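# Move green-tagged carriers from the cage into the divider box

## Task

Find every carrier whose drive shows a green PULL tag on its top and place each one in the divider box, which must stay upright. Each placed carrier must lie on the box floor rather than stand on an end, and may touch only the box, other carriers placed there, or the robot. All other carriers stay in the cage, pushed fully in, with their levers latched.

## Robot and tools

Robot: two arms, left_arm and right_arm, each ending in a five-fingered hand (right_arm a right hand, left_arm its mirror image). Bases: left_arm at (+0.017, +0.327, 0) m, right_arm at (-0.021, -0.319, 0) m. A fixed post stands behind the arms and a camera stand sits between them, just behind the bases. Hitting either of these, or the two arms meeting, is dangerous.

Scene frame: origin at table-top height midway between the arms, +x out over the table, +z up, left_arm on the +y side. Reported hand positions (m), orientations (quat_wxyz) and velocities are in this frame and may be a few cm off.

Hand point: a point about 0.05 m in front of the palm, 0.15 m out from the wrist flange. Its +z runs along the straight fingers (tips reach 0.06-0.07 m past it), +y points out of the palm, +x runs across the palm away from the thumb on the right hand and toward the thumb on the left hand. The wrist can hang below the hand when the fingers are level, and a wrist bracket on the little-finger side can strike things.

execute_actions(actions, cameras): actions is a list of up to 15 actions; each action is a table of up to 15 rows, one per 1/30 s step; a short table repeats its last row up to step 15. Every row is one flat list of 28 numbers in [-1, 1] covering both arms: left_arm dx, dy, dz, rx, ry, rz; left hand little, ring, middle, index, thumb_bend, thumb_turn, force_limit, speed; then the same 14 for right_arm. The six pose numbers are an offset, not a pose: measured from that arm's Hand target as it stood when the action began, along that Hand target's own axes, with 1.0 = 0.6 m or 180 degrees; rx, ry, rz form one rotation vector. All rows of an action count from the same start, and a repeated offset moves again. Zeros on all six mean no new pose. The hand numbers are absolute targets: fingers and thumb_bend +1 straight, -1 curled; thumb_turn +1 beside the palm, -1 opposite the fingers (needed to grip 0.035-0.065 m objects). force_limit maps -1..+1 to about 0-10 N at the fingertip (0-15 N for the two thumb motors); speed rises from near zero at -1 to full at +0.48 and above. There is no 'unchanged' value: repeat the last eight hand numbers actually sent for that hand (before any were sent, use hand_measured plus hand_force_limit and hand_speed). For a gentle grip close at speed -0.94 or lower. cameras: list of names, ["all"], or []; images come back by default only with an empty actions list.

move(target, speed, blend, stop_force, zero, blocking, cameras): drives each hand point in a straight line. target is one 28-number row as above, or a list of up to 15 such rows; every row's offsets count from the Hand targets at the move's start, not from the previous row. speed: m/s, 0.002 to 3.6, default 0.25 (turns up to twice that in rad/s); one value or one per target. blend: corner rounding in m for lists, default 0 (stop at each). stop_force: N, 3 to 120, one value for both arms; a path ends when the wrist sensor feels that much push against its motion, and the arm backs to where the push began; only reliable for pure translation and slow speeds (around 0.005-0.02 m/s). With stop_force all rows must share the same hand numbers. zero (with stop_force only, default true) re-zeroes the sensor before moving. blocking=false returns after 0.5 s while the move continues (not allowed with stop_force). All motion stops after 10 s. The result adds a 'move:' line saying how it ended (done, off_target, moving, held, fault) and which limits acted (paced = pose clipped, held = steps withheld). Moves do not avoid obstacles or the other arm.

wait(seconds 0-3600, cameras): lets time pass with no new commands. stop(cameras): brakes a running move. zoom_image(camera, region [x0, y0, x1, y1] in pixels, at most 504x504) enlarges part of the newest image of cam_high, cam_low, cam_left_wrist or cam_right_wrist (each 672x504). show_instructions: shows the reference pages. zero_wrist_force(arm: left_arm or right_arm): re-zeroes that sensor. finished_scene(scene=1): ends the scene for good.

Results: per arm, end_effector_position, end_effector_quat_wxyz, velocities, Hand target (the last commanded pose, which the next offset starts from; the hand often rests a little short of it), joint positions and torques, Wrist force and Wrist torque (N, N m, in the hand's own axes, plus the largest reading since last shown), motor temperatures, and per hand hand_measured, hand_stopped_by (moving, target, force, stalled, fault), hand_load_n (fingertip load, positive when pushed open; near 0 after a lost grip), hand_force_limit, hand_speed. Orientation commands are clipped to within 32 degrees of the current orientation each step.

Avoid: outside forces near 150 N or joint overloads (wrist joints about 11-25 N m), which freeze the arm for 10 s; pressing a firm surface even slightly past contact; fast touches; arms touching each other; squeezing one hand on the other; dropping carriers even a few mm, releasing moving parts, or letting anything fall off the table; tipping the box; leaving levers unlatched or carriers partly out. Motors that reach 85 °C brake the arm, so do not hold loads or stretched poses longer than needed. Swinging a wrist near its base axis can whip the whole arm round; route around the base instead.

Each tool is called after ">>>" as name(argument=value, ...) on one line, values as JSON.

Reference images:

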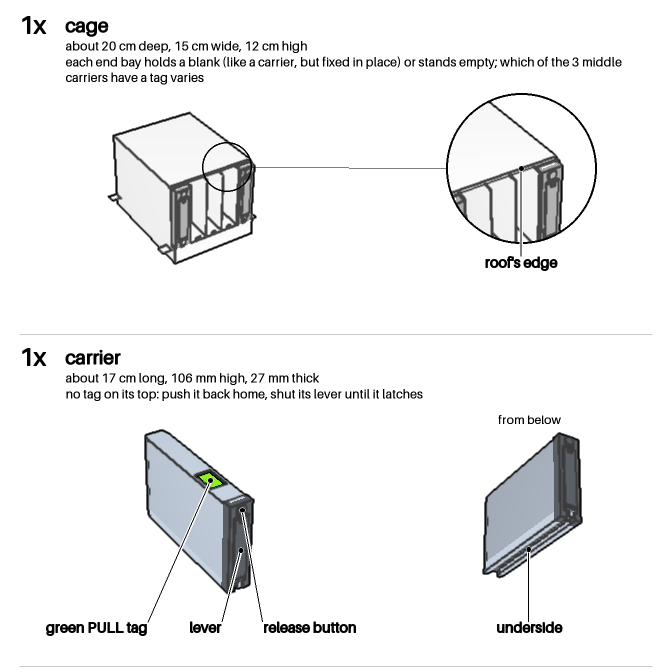

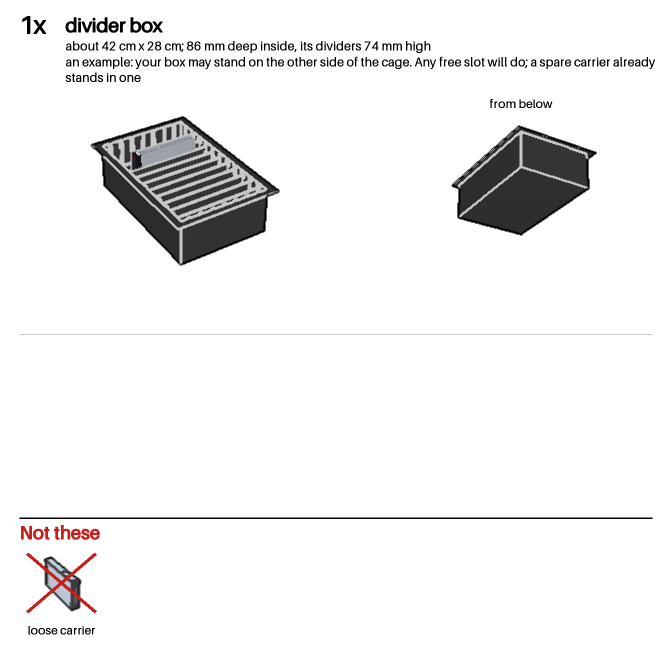

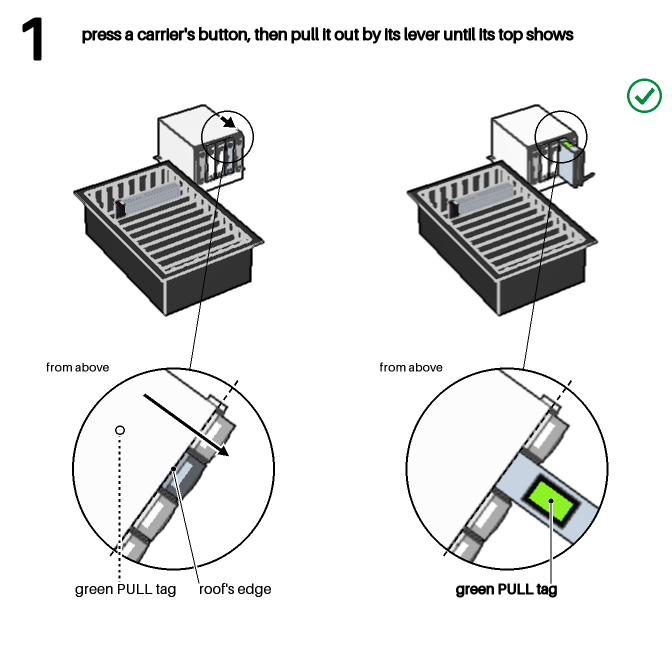

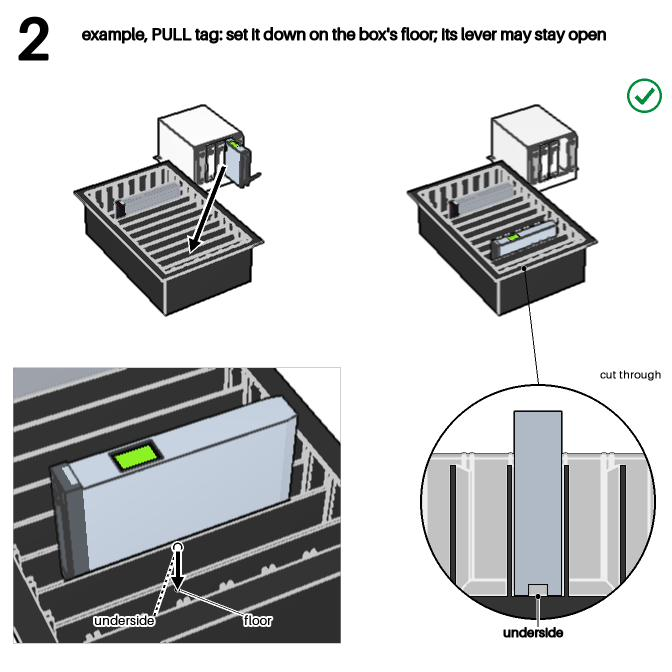

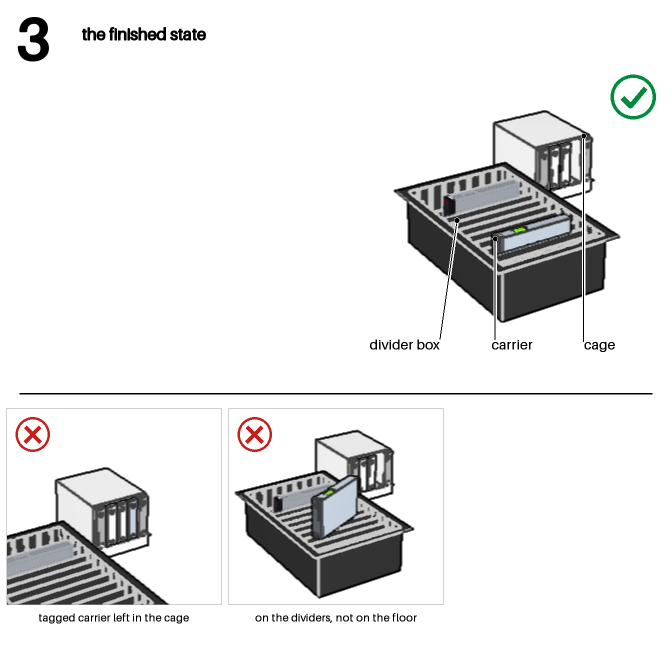

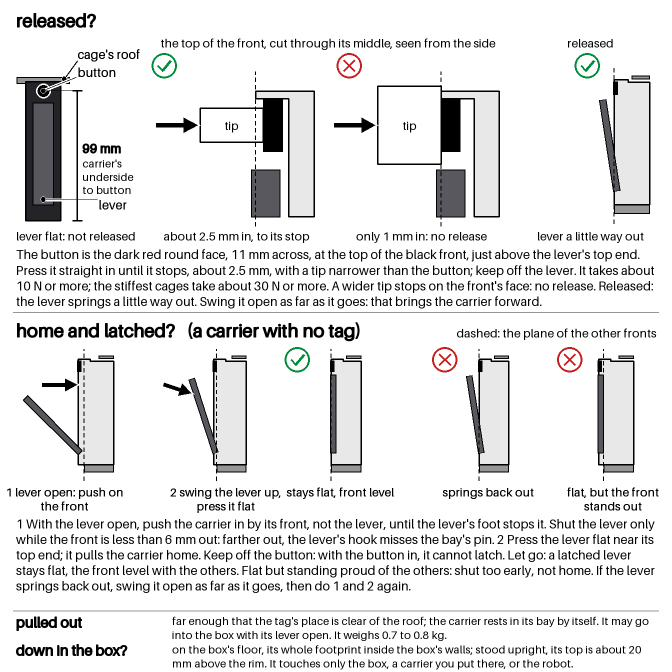

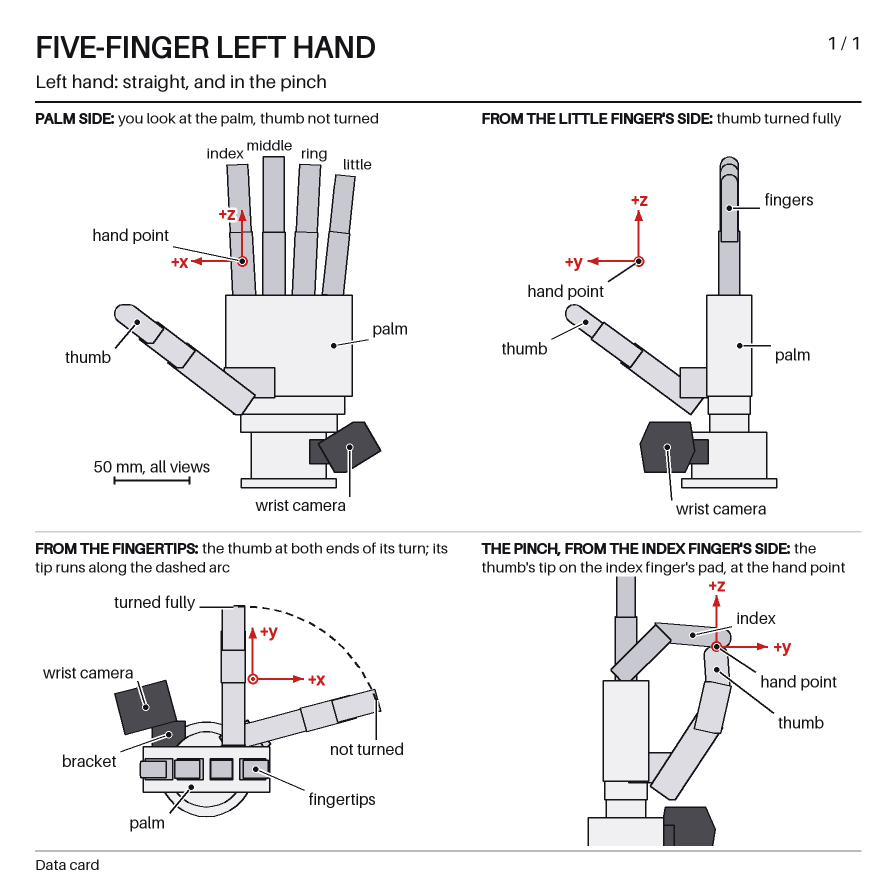

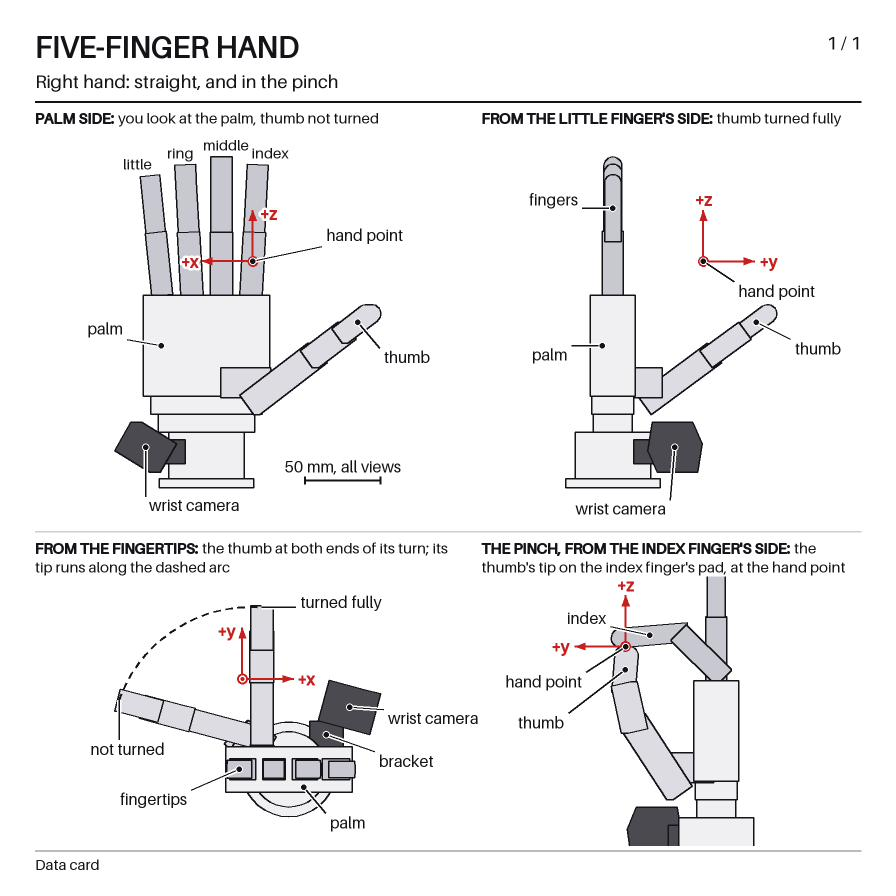

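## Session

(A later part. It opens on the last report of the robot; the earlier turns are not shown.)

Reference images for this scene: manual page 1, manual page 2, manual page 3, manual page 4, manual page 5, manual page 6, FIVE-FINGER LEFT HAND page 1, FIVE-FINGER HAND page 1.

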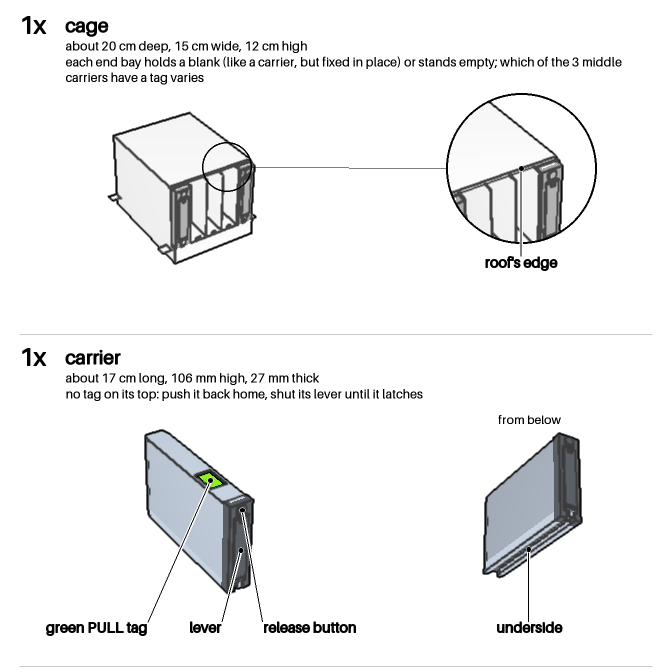

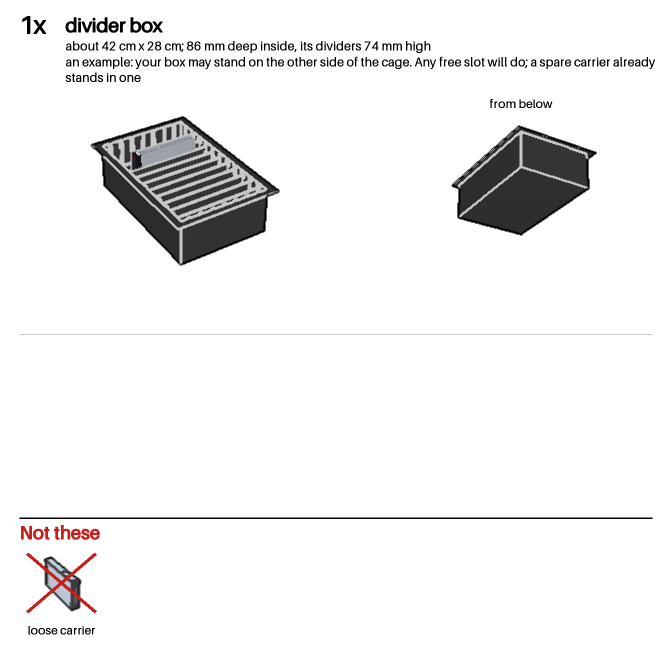

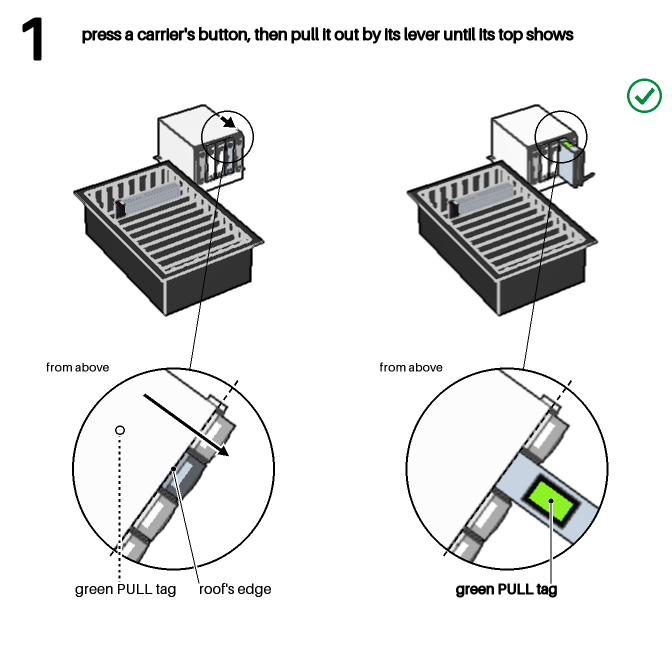

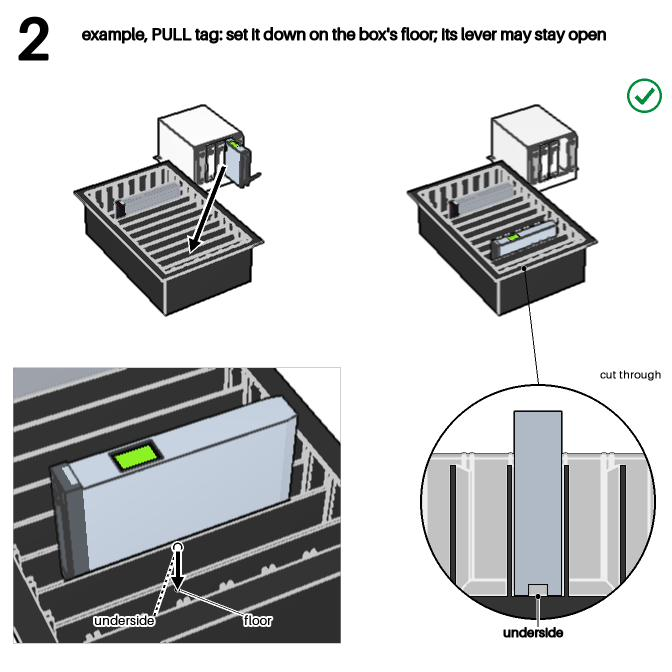

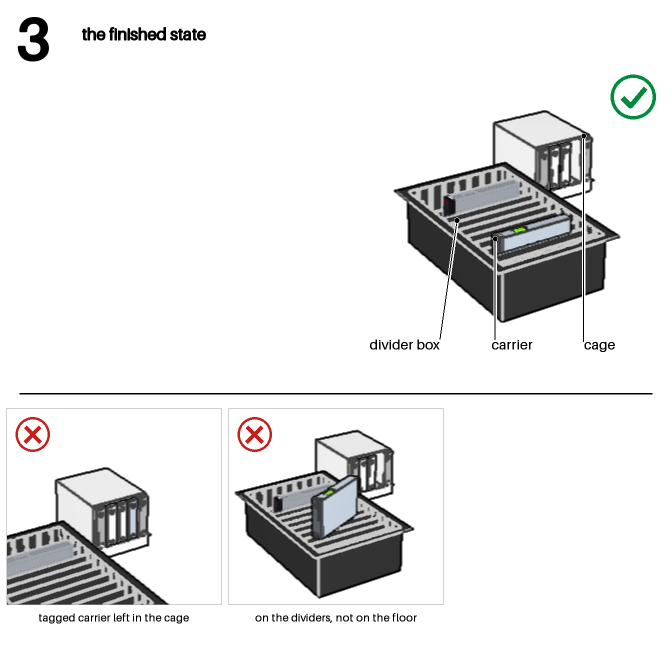

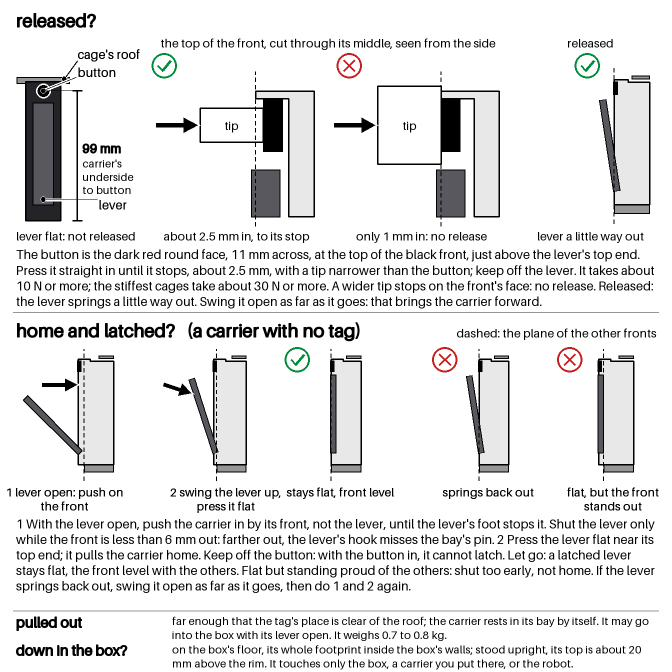

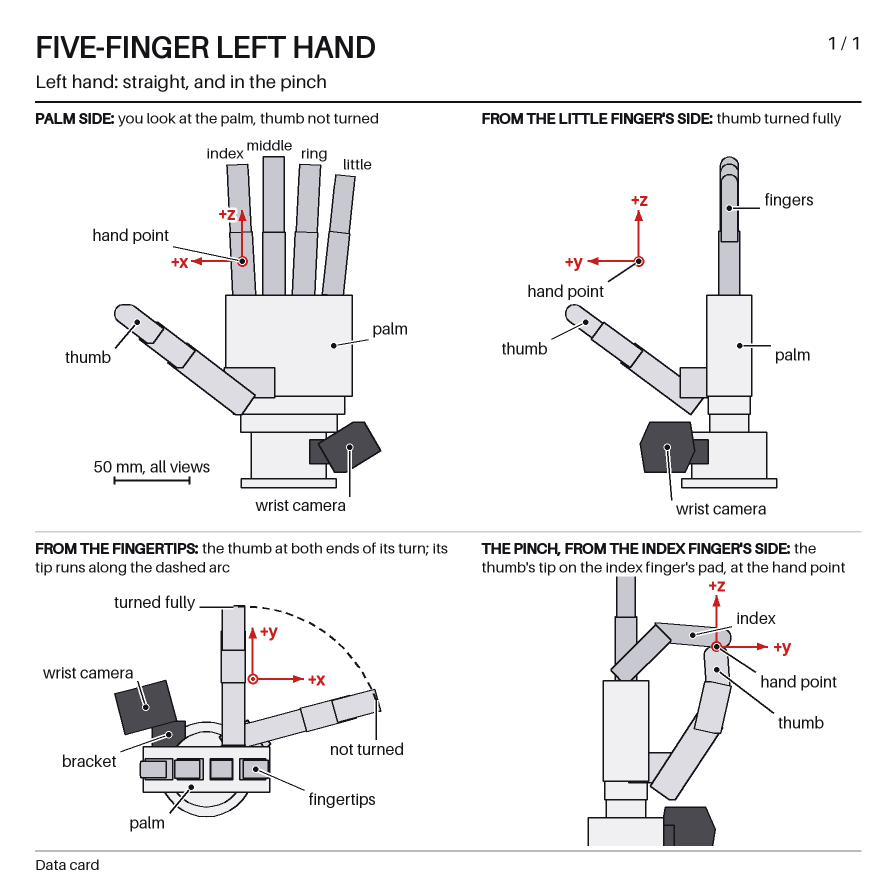

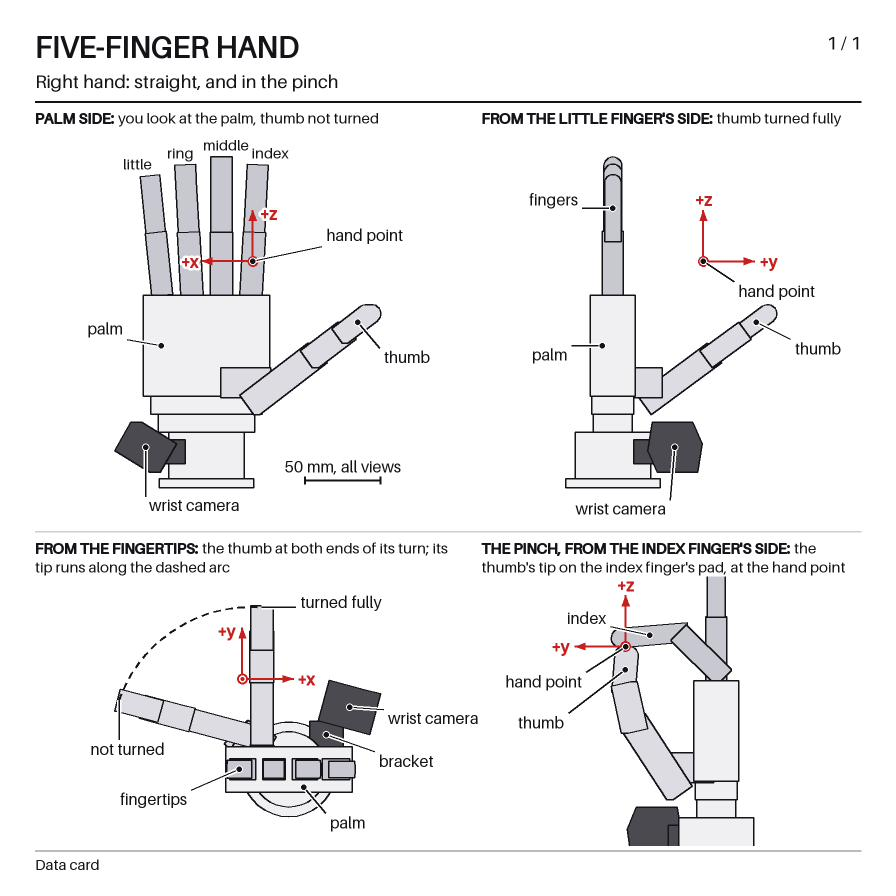

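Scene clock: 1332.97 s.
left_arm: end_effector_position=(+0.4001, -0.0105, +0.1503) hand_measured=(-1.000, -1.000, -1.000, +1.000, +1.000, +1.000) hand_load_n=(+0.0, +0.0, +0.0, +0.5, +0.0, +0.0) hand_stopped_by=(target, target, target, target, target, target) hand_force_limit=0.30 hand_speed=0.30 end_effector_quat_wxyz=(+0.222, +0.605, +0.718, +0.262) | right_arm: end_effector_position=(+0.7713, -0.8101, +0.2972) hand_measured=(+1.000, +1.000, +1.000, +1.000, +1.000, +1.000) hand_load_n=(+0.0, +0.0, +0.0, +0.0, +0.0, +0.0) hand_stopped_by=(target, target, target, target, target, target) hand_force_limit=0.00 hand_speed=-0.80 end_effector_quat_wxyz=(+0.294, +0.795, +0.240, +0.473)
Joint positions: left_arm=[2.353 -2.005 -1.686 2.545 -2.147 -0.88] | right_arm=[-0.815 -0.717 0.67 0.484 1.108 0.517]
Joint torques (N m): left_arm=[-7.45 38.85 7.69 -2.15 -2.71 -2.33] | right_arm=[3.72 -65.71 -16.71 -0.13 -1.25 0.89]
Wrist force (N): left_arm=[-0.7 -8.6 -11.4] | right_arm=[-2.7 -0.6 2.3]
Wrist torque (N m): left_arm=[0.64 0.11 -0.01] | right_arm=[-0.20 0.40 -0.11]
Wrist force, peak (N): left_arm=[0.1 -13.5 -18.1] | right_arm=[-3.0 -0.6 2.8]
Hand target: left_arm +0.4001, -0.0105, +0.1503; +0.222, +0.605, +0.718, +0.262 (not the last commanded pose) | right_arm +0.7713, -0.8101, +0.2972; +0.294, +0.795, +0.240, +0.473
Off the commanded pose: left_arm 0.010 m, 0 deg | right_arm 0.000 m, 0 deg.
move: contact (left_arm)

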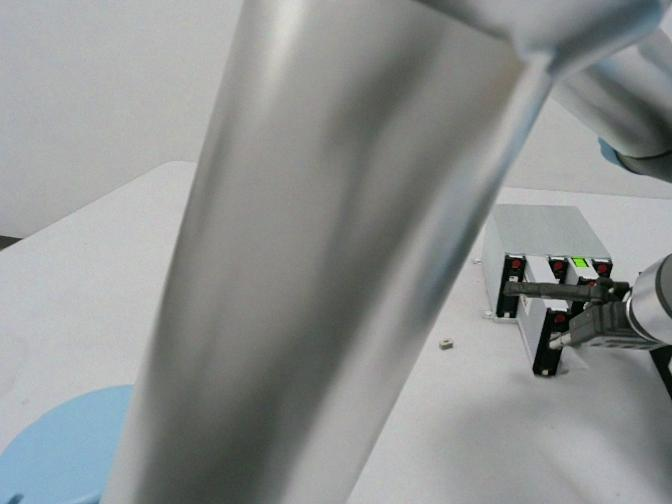

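>>> move(target=[0,0.0010,0.0002,0,0,0,-1,-1,-1,1,1,1,0.3,0.3,0,0,0,0,0,0,1,1,1,1,1,1,0,-0.8], speed=0.005)

>>> move(target=[0,0.0009,0.0008,0,0,0,-1,-1,-1,1,1,1,0.3,0.3,0,0,0,0,0,0,1,1,1,1,1,1,0,-0.8], speed=0.005)

>>> wait(seconds=15, cameras=["cam_low"])

>>> zoom_image(camera="cam_low", region=[500, 270, 620, 390])

Scene clock: 1342.63 s.
left_arm: end_effector_position=(+0.4006, -0.0104, +0.1506) hand_measured=(-1.000, -1.000, -1.000, +1.000, +1.000, +1.000) hand_load_n=(+0.5, +0.0, +0.0, +0.5, +0.0, +0.0) hand_stopped_by=(target, target, target, target, target, target) hand_force_limit=0.30 hand_speed=0.30 end_effector_quat_wxyz=(+0.222, +0.605, +0.718, +0.262) | right_arm: end_effector_position=(+0.7713, -0.8101, +0.2972) hand_measured=(+1.000, +1.000, +1.000, +1.000, +1.000, +1.000) hand_load_n=(+0.0, +0.0, +0.0, +0.0, +0.0, +0.0) hand_stopped_by=(target, target, target, target, target, target) hand_force_limit=0.00 hand_speed=-0.80 end_effector_quat_wxyz=(+0.294, +0.795, +0.240, +0.473)
Joint positions: left_arm=[2.354 -2.005 -1.685 2.544 -2.146 -0.878] | right_arm=[-0.815 -0.717 0.67 0.484 1.108 0.517]
Joint torques (N m): left_arm=[21.2 40.42 27.79 -0.75 -1.86 3.05] | right_arm=[3.75 -65.69 -16.39 -0.17 -1.23 0.81]
Wrist force (N): left_arm=[0.5 -18.6 -15.2] | right_arm=[-2.5 -0.7 2.5]
Wrist torque (N m): left_arm=[0.75 -0.02 0.05] | right_arm=[-0.24 0.35 -0.10]
Wrist force, peak (N): left_arm=[0.5 -18.6 -15.2] | right_arm=[-2.9 -0.4 2.8]
Hand target: left_arm +0.4006, -0.0104, +0.1506; +0.222, +0.605, +0.718, +0.262 | right_arm +0.7713, -0.8101, +0.2972; +0.294, +0.795, +0.240, +0.473
Off the commanded pose: left_arm 0.000 m, 0 deg | right_arm 0.000 m, 0 deg.
move: done

Scene clock: 1343.13 s.
left_arm: end_effector_position=(+0.4013, -0.0103, +0.1506) hand_measured=(-1.000, -1.000, -1.000, +1.000, +1.000, +1.000) hand_load_n=(+0.0, +0.0, +0.0, +1.0, +0.0, +0.0) hand_stopped_by=(target, target, target, target, target, target) hand_force_limit=0.30 hand_speed=0.30 end_effector_quat_wxyz=(+0.222, +0.605, +0.718, +0.262) | right_arm: end_effector_position=(+0.7713, -0.8101, +0.2972) hand_measured=(+1.000, +1.000, +1.000, +1.000, +1.000, +1.000) hand_load_n=(+0.0, +0.0, +0.0, +0.0, +0.0, +0.0) hand_stopped_by=(target, target, target, target, target, target) hand_force_limit=0.00 hand_speed=-0.80 end_effector_quat_wxyz=(+0.294, +0.795, +0.240, +0.473)
Joint positions: left_arm=[2.356 -2.005 -1.684 2.545 -2.146 -0.877] | right_arm=[-0.815 -0.717 0.67 0.484 1.108 0.517]
Joint torques (N m): left_arm=[28.1 23.33 30.65 6.9 -3.86 3.4] | right_arm=[3.84 -65.24 -16.29 -0.2 -1.26 0.82]
Wrist force (N): left_arm=[0.5 -31.2 -31.8] | right_arm=[-2.4 -0.7 2.4]
Wrist torque (N m): left_arm=[2.01 -0.10 0.08] | right_arm=[-0.24 0.34 -0.09]
Wrist force, peak (N): left_arm=[0.5 -31.2 -31.8] | right_arm=[-2.8 -0.6 2.8]
Hand target: left_arm +0.4014, -0.0103, +0.1506; +0.222, +0.605, +0.718, +0.262 | right_arm +0.7713, -0.8101, +0.2972; +0.294, +0.795, +0.240, +0.473
Off the commanded pose: left_arm 0.000 m, 0 deg | right_arm 0.000 m, 0 deg.
move: done

Scene clock: 1358.13 s.
left_arm: end_effector_position=(+0.4014, -0.0103, +0.1506) hand_measured=(-1.000, -1.000, -1.000, +1.000, +1.000, +1.000) hand_load_n=(+0.0, +0.0, +0.0, +1.0, +0.0, +0.0) hand_stopped_by=(target, target, target, target, target, target) hand_force_limit=0.30 hand_speed=0.30 end_effector_quat_wxyz=(+0.222, +0.605, +0.718, +0.262) | right_arm: end_effector_position=(+0.7713, -0.8101, +0.2972) hand_measured=(+1.000, +1.000, +1.000, +1.000, +1.000, +1.000) hand_load_n=(+0.0, +0.0, +0.0, +0.0, +0.0, +0.0) hand_stopped_by=(target, target, target, target, target, target) hand_force_limit=0.00 hand_speed=-0.80 end_effector_quat_wxyz=(+0.294, +0.795, +0.240, +0.473)
Joint positions: left_arm=[2.356 -2.005 -1.684 2.545 -2.146 -0.877] | right_arm=[-0.815 -0.717 0.67 0.484 1.108 0.517]
Joint torques (N m): left_arm=[29.08 23.41 28.93 7.04 -6.67 3.31] | right_arm=[3.59 -65.64 -16.3 -0.1 -1.28 0.95]
Wrist force (N): left_arm=[0.6 -31.3 -33.6] | right_arm=[-2.7 -0.7 2.4]
Wrist torque (N m): left_arm=[2.12 -0.11 0.09] | right_arm=[-0.23 0.38 -0.11]
Wrist force, peak (N): left_arm=[0.7 -31.4 -33.9] | right_arm=[-3.1 -0.7 2.7]
Hand target: left_arm +0.4014, -0.0103, +0.1506; +0.222, +0.605, +0.718, +0.262 | right_arm +0.7713, -0.8101, +0.2972; +0.294, +0.795, +0.240, +0.473
Off the commanded pose: left_arm 0.000 m, 0 deg | right_arm 0.000 m, 0 deg.
wait: 15.00 s; at rest by 0.17 s

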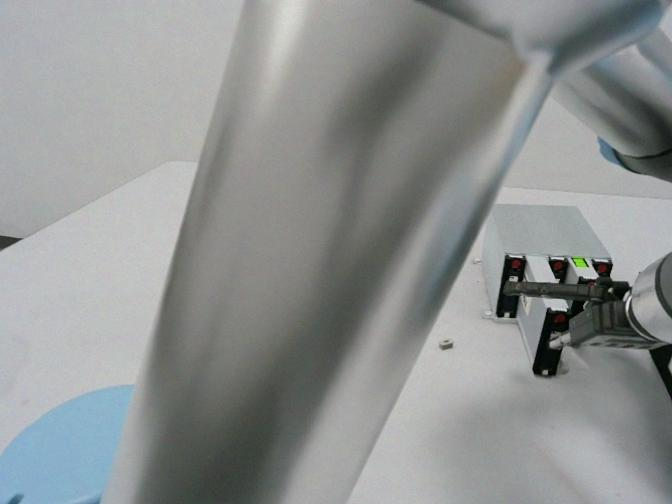

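Scaled by 4.200 from the camera's image (finer frame: 960x720).

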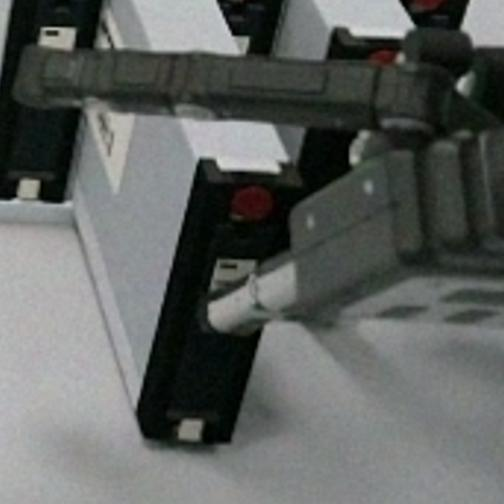

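>>> move(target=[[0,-0.0191,-0.0161,0,0,0,-1,-1,-1,1,1,1,0.3,0.3,0,0,0,0,0,0,1,1,1,1,1,1,0,-0.8],[0,0.0669,-0.1182,0,0,0,-1,-1,-1,1,1,1,0.3,0.3,0,0,0,0,0,0,1,1,1,1,1,1,0,-0.8]], speed=[0.04,0.15])

>>> move(target=[-0.084,0.0962,0.1262,0.4564,-0.1372,-0.5473,1,1,0.28,0.28,0.5,-1,0.3,0,0,0,0,0,0,0,1,1,1,1,1,1,0,-0.8], speed=0.3, cameras=["cam_left_wrist","cam_low","cam_high"])

Scene clock: 1378.97 s.
left_arm: end_effector_position=(+0.3865, -0.0127, +0.2306) hand_measured=(-1.000, -1.000, -1.000, +1.000, +1.000, +1.000) hand_load_n=(+0.0, +0.0, +0.0, +0.0, +0.0, +0.0) hand_stopped_by=(target, target, target, target, target, target) hand_force_limit=0.30 hand_speed=0.30 end_effector_quat_wxyz=(+0.222, +0.605, +0.718, +0.262) | right_arm: end_effector_position=(+0.7713, -0.8101, +0.2972) hand_measured=(+1.000, +1.000, +1.000, +1.000, +1.000, +1.000) hand_load_n=(+0.0, +0.0, +0.0, +0.0, +0.0, +0.0) hand_stopped_by=(target, target, target, target, target, target) hand_force_limit=0.00 hand_speed=-0.80 end_effector_quat_wxyz=(+0.294, +0.795, +0.240, +0.473)
Joint positions: left_arm=[2.326 -1.917 -1.59 2.344 -2.158 -0.91] | right_arm=[-0.815 -0.717 0.67 0.484 1.108 0.517]
Joint torques (N m): left_arm=[-13.28 38.91 24.46 -4.06 1.27 -2.49] | right_arm=[3.72 -65.49 -16.43 -0.2 -1.29 0.87]
Wrist force (N): left_arm=[-1.0 0.1 0.6] | right_arm=[-2.9 -0.8 2.7]
Wrist torque (N m): left_arm=[-0.04 0.22 -0.06] | right_arm=[-0.26 0.41 -0.12]
Wrist force, peak (N): left_arm=[0.6 -31.3 -33.9] | right_arm=[-3.0 -0.8 3.0]
Hand target: left_arm +0.3865, -0.0127, +0.2307; +0.222, +0.605, +0.718, +0.262 | right_arm +0.7713, -0.8101, +0.2972; +0.294, +0.795, +0.240, +0.473
Off the commanded pose: left_arm 0.000 m, 0 deg | right_arm 0.000 m, 0 deg.
move: done

Scene clock: 1383.50 s.
left_arm: end_effector_position=(+0.4867, -0.0466, +0.2101) hand_measured=(+1.000, +1.000, +0.280, +0.280, +0.500, -1.000) hand_load_n=(+0.0, +0.0, +0.0, +0.0, +0.0, +0.0) hand_stopped_by=(target, target, target, target, target, target) hand_force_limit=0.30 hand_speed=0.00 end_effector_quat_wxyz=(+0.050, -0.068, +0.826, -0.557) | right_arm: end_effector_position=(+0.7713, -0.8101, +0.2972) hand_measured=(+1.000, +1.000, +1.000, +1.000, +1.000, +1.000) hand_load_n=(+0.0, +0.0, +0.0, +0.0, +0.0, +0.0) hand_stopped_by=(target, target, target, target, target, target) hand_force_limit=0.00 hand_speed=-0.80 end_effector_quat_wxyz=(+0.294, +0.795, +0.240, +0.473)
Joint positions: left_arm=[3.128 -2.037 -1.451 2.436 -0.446 -2.128] | right_arm=[-0.815 -0.717 0.67 0.484 1.108 0.517]
Joint torques (N m): left_arm=[13.44 44.07 6.6 0.54 3.14 -2.53] | right_arm=[4.04 -65.67 -16.2 -0.17 -1.34 0.81]
Wrist force (N): left_arm=[-0.7 1.0 1.3] | right_arm=[-2.6 -0.6 2.6]
Wrist torque (N m): left_arm=[0.16 0.15 -0.30] | right_arm=[-0.23 0.37 -0.10]
Wrist force, peak (N): left_arm=[-0.9 1.3 1.2] | right_arm=[-2.9 -0.7 2.9]
Hand target: left_arm +0.4867, -0.0466, +0.2101; +0.050, -0.068, +0.826, -0.557 | right_arm +0.7713, -0.8101, +0.2972; +0.294, +0.795, +0.240, +0.473
Off the commanded pose: left_arm 0.000 m, 0 deg | right_arm 0.000 m, 0 deg.
move: done
cam_left_wrist: T_world_to_cam=[[-0.23567, -0.41869, 0.87701, -0.08409], [-0.89924, 0.43617, -0.03341, 0.46411], [-0.36854, -0.79652, -0.4793, 0.35612]] pos_world=[0.52877, 0.04602, 0.25994]
Images, in order (width x height): cam_high 672x504, cam_low 672x504, cam_left_wrist 672x504.

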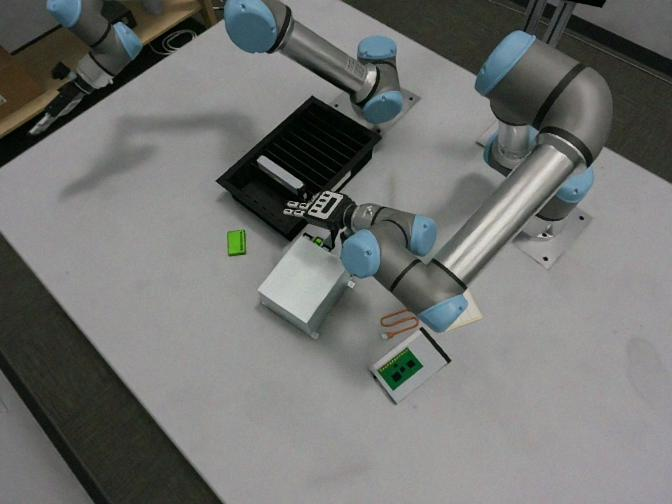

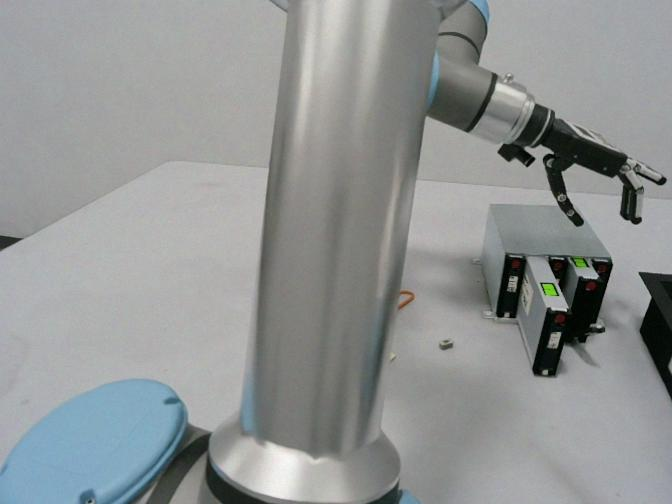

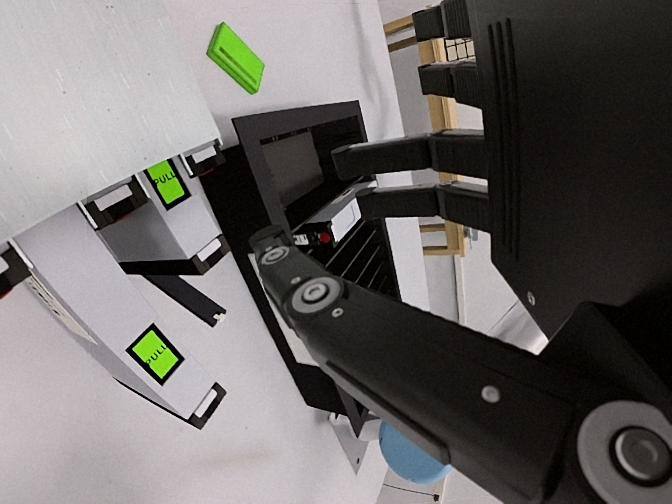

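>>> zoom_image(camera="cam_low", region=[495, 245, 575, 335])

>>> zoom_image(camera="cam_low", region=[530, 280, 620, 385])

>>> zoom_image(camera="cam_left_wrist", region=[0, 160, 240, 440])

Scaled by 5.600 from the camera's image (finer frame: 960x720).

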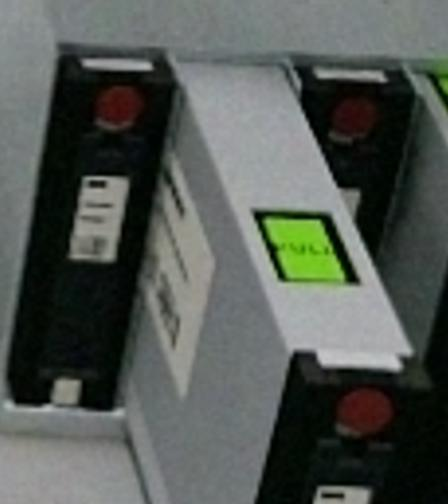

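Scaled by 4.800 from the camera's image (finer frame: 960x720).

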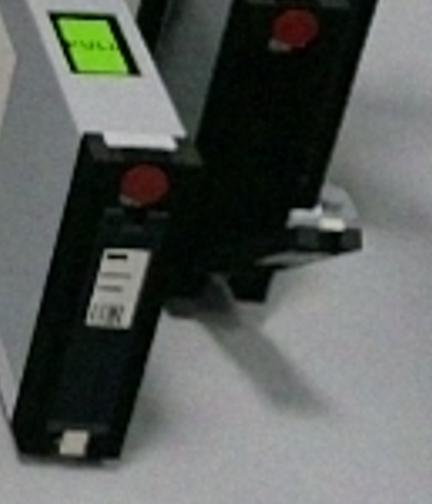

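Scaled by 1.800 from the camera's image (finer frame: 960x720).

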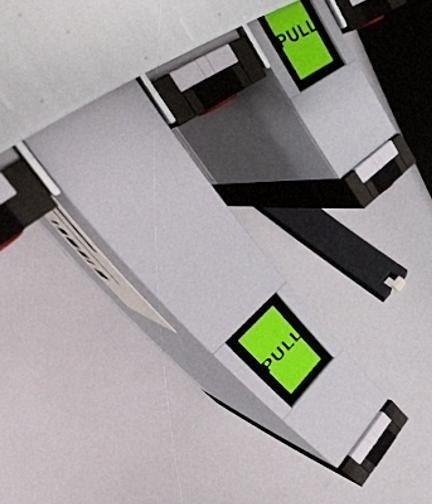

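>>> move(target=[0.08,0.01,-0.3,0,0,0,1,1,1,1,1,1,0.3,0.3,0,0,0,0,0,0,1,1,1,1,1,1,0,-0.8], speed=0.25, cameras=["cam_low","cam_high","cam_right_wrist"])

Scene clock: 1410.10 s.
left_arm: end_effector_position=(+0.4105, +0.1119, +0.2717) hand_measured=(+1.000, +1.000, +1.000, +1.000, +1.000, +1.000) hand_load_n=(+0.0, +0.0, +0.0, -0.5, +0.0, -0.5) hand_stopped_by=(target, target, target, target, target, target) hand_force_limit=0.30 hand_speed=0.30 end_effector_quat_wxyz=(+0.050, -0.068, +0.826, -0.557) | right_arm: end_effector_position=(+0.7713, -0.8101, +0.2972) hand_measured=(+1.000, +1.000, +1.000, +1.000, +1.000, +1.000) hand_load_n=(+0.0, +0.0, +0.0, +0.0, +0.0, +0.0) hand_stopped_by=(target, target, target, target, target, target) hand_force_limit=0.00 hand_speed=-0.80 end_effector_quat_wxyz=(+0.294, +0.795, +0.240, +0.473)
Joint positions: left_arm=[3.531 -1.84 -1.806 1.68 -0.418 -1.135] | right_arm=[-0.815 -0.717 0.67 0.484 1.108 0.517]
Joint torques (N m): left_arm=[12.87 19.43 5.54 -4.96 0.12 2.46] | right_arm=[4.06 -65.48 -16.41 -0.23 -1.24 0.85]
Wrist force (N): left_arm=[-0.8 1.1 1.3] | right_arm=[-2.6 -0.9 2.7]
Wrist torque (N m): left_arm=[0.19 0.13 -0.39] | right_arm=[-0.27 0.36 -0.11]
Wrist force, peak (N): left_arm=[-1.0 0.7 2.4] | right_arm=[-2.9 -1.0 2.9]
Hand target: left_arm +0.4105, +0.1120, +0.2717; +0.050, -0.068, +0.826, -0.557 | right_arm +0.7713, -0.8101, +0.2972; +0.294, +0.795, +0.240, +0.473
Off the commanded pose: left_arm 0.000 m, 0 deg | right_arm 0.000 m, 0 deg.
move: done
cam_right_wrist: T_world_to_cam=[[0.23836, -0.46608, 0.85203, -0.81994], [-0.79794, -0.59408, -0.10174, 0.1627], [0.5536, -0.65562, -0.51351, -0.69277]] pos_world=[0.70879, -0.73969, 0.35943]
Images, in order (width x height): cam_high 672x504, cam_low 672x504, cam_right_wrist 672x504.

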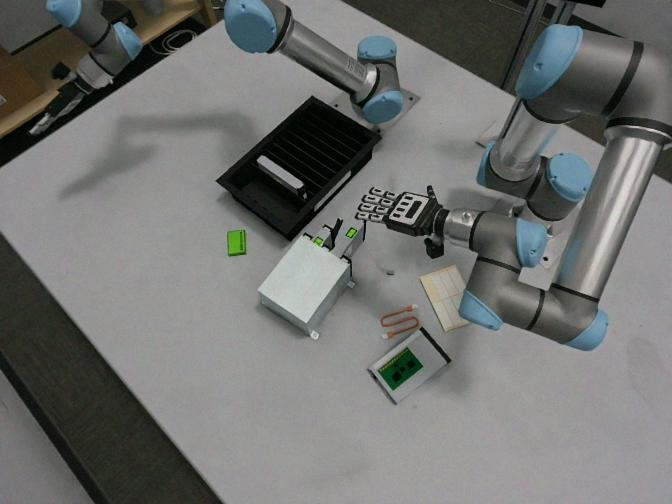

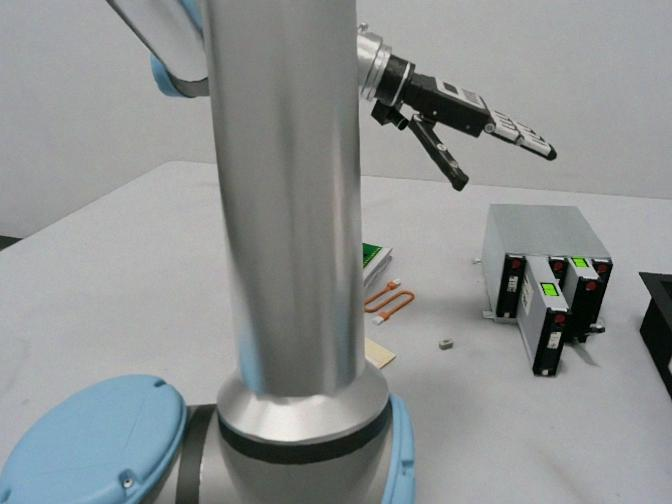

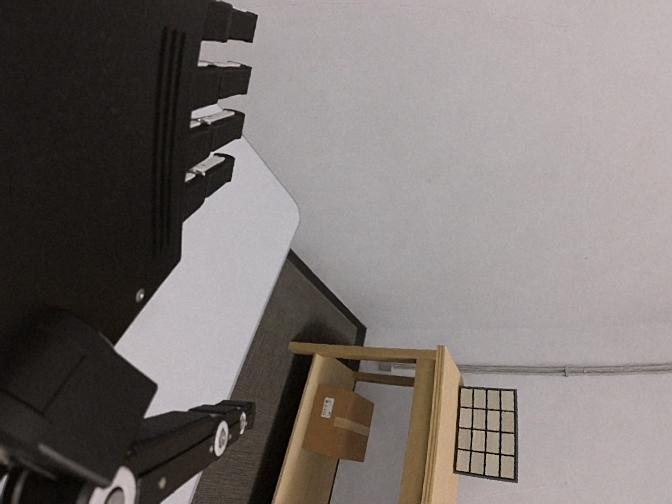

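>>> zoom_image(camera="cam_high", region=[290, 200, 380, 290])

>>> zoom_image(camera="cam_low", region=[480, 195, 640, 390])

Scaled by 5.600 from the camera's image (finer frame: 960x720).

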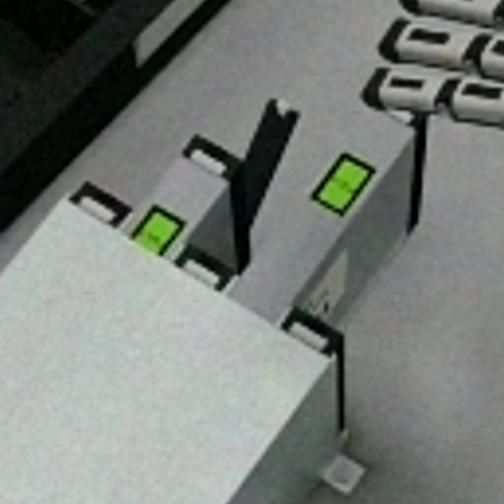

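Scaled by 2.585 from the camera's image (finer frame: 960x720).

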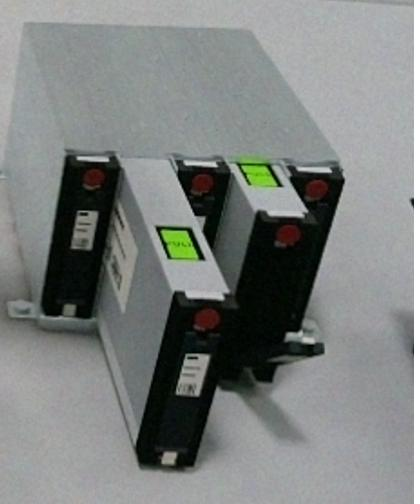

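>>> execute_actions(actions=[], cameras=["cam_left_wrist"])

>>> zoom_image(camera="cam_left_wrist", region=[0, 100, 330, 430])

Scene clock: 1431.87 s.
left_arm: end_effector_position=(+0.4105, +0.1119, +0.2717) hand_measured=(+1.000, +1.000, +1.000, +1.000, +1.000, +1.000) hand_load_n=(+0.0, +0.0, +0.0, -0.5, +0.0, +0.0) hand_stopped_by=(target, target, target, target, target, target) hand_force_limit=0.30 hand_speed=0.30 end_effector_quat_wxyz=(+0.050, -0.068, +0.826, -0.557) | right_arm: end_effector_position=(+0.7713, -0.8101, +0.2972) hand_measured=(+1.000, +1.000, +1.000, +1.000, +1.000, +1.000) hand_load_n=(+0.0, +0.0, +0.0, +0.0, +0.0, +0.0) hand_stopped_by=(target, target, target, target, target, target) hand_force_limit=0.00 hand_speed=-0.80 end_effector_quat_wxyz=(+0.294, +0.795, +0.240, +0.473)
Joint positions: left_arm=[3.531 -1.84 -1.806 1.68 -0.418 -1.135] | right_arm=[-0.815 -0.717 0.67 0.484 1.108 0.517]
Joint velocities: within noise
Joint torques (N m): left_arm=[12.96 19.23 4.98 -5.04 0.09 2.5] | right_arm=[4.01 -65.09 -15.85 -0.12 -1.23 0.93]
Motor temperatures (°C): left_arm=[29 38 38 39 45 40] | right_arm=[30 42 34 44 32 44]
Wrist force (N): left_arm=[-0.7 1.1 1.4] | right_arm=[-3.0 -0.7 2.7]
Wrist torque (N m): left_arm=[0.18 0.12 -0.39] | right_arm=[-0.26 0.42 -0.13]
Wrist force, peak (N): left_arm=[-0.7 1.2 1.5] | right_arm=[-3.0 -0.4 2.9]
Hand target: left_arm +0.4105, +0.1120, +0.2717; +0.050, -0.068, +0.826, -0.557 | right_arm +0.7713, -0.8101, +0.2972; +0.294, +0.795, +0.240, +0.473
Off the commanded pose: left_arm 0.000 m, 0 deg | right_arm 0.000 m, 0 deg.
camera_calibration:
cam_left_wrist: T_world_to_cam=[[-0.23563, -0.4187, 0.87702, -0.08969], [-0.8993, 0.43605, -0.03344, 0.32853], [-0.36842, -0.79659, -0.47928, 0.48384]] pos_world=[0.45257, 0.20462, 0.32154]
Images, in order (width x height): cam_left_wrist 672x504.

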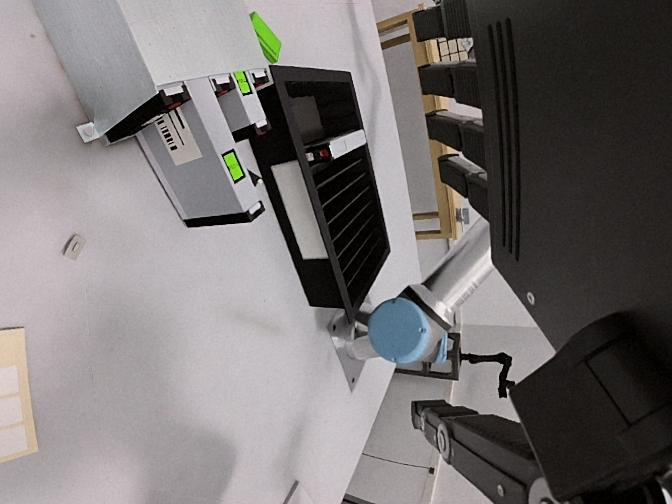

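Scaled by 1.527 from the camera's image (finer frame: 960x720).

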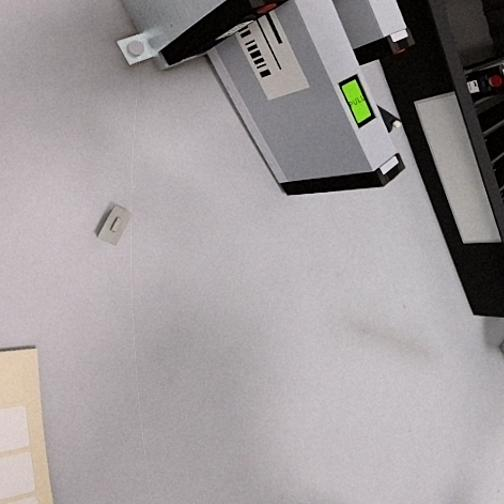

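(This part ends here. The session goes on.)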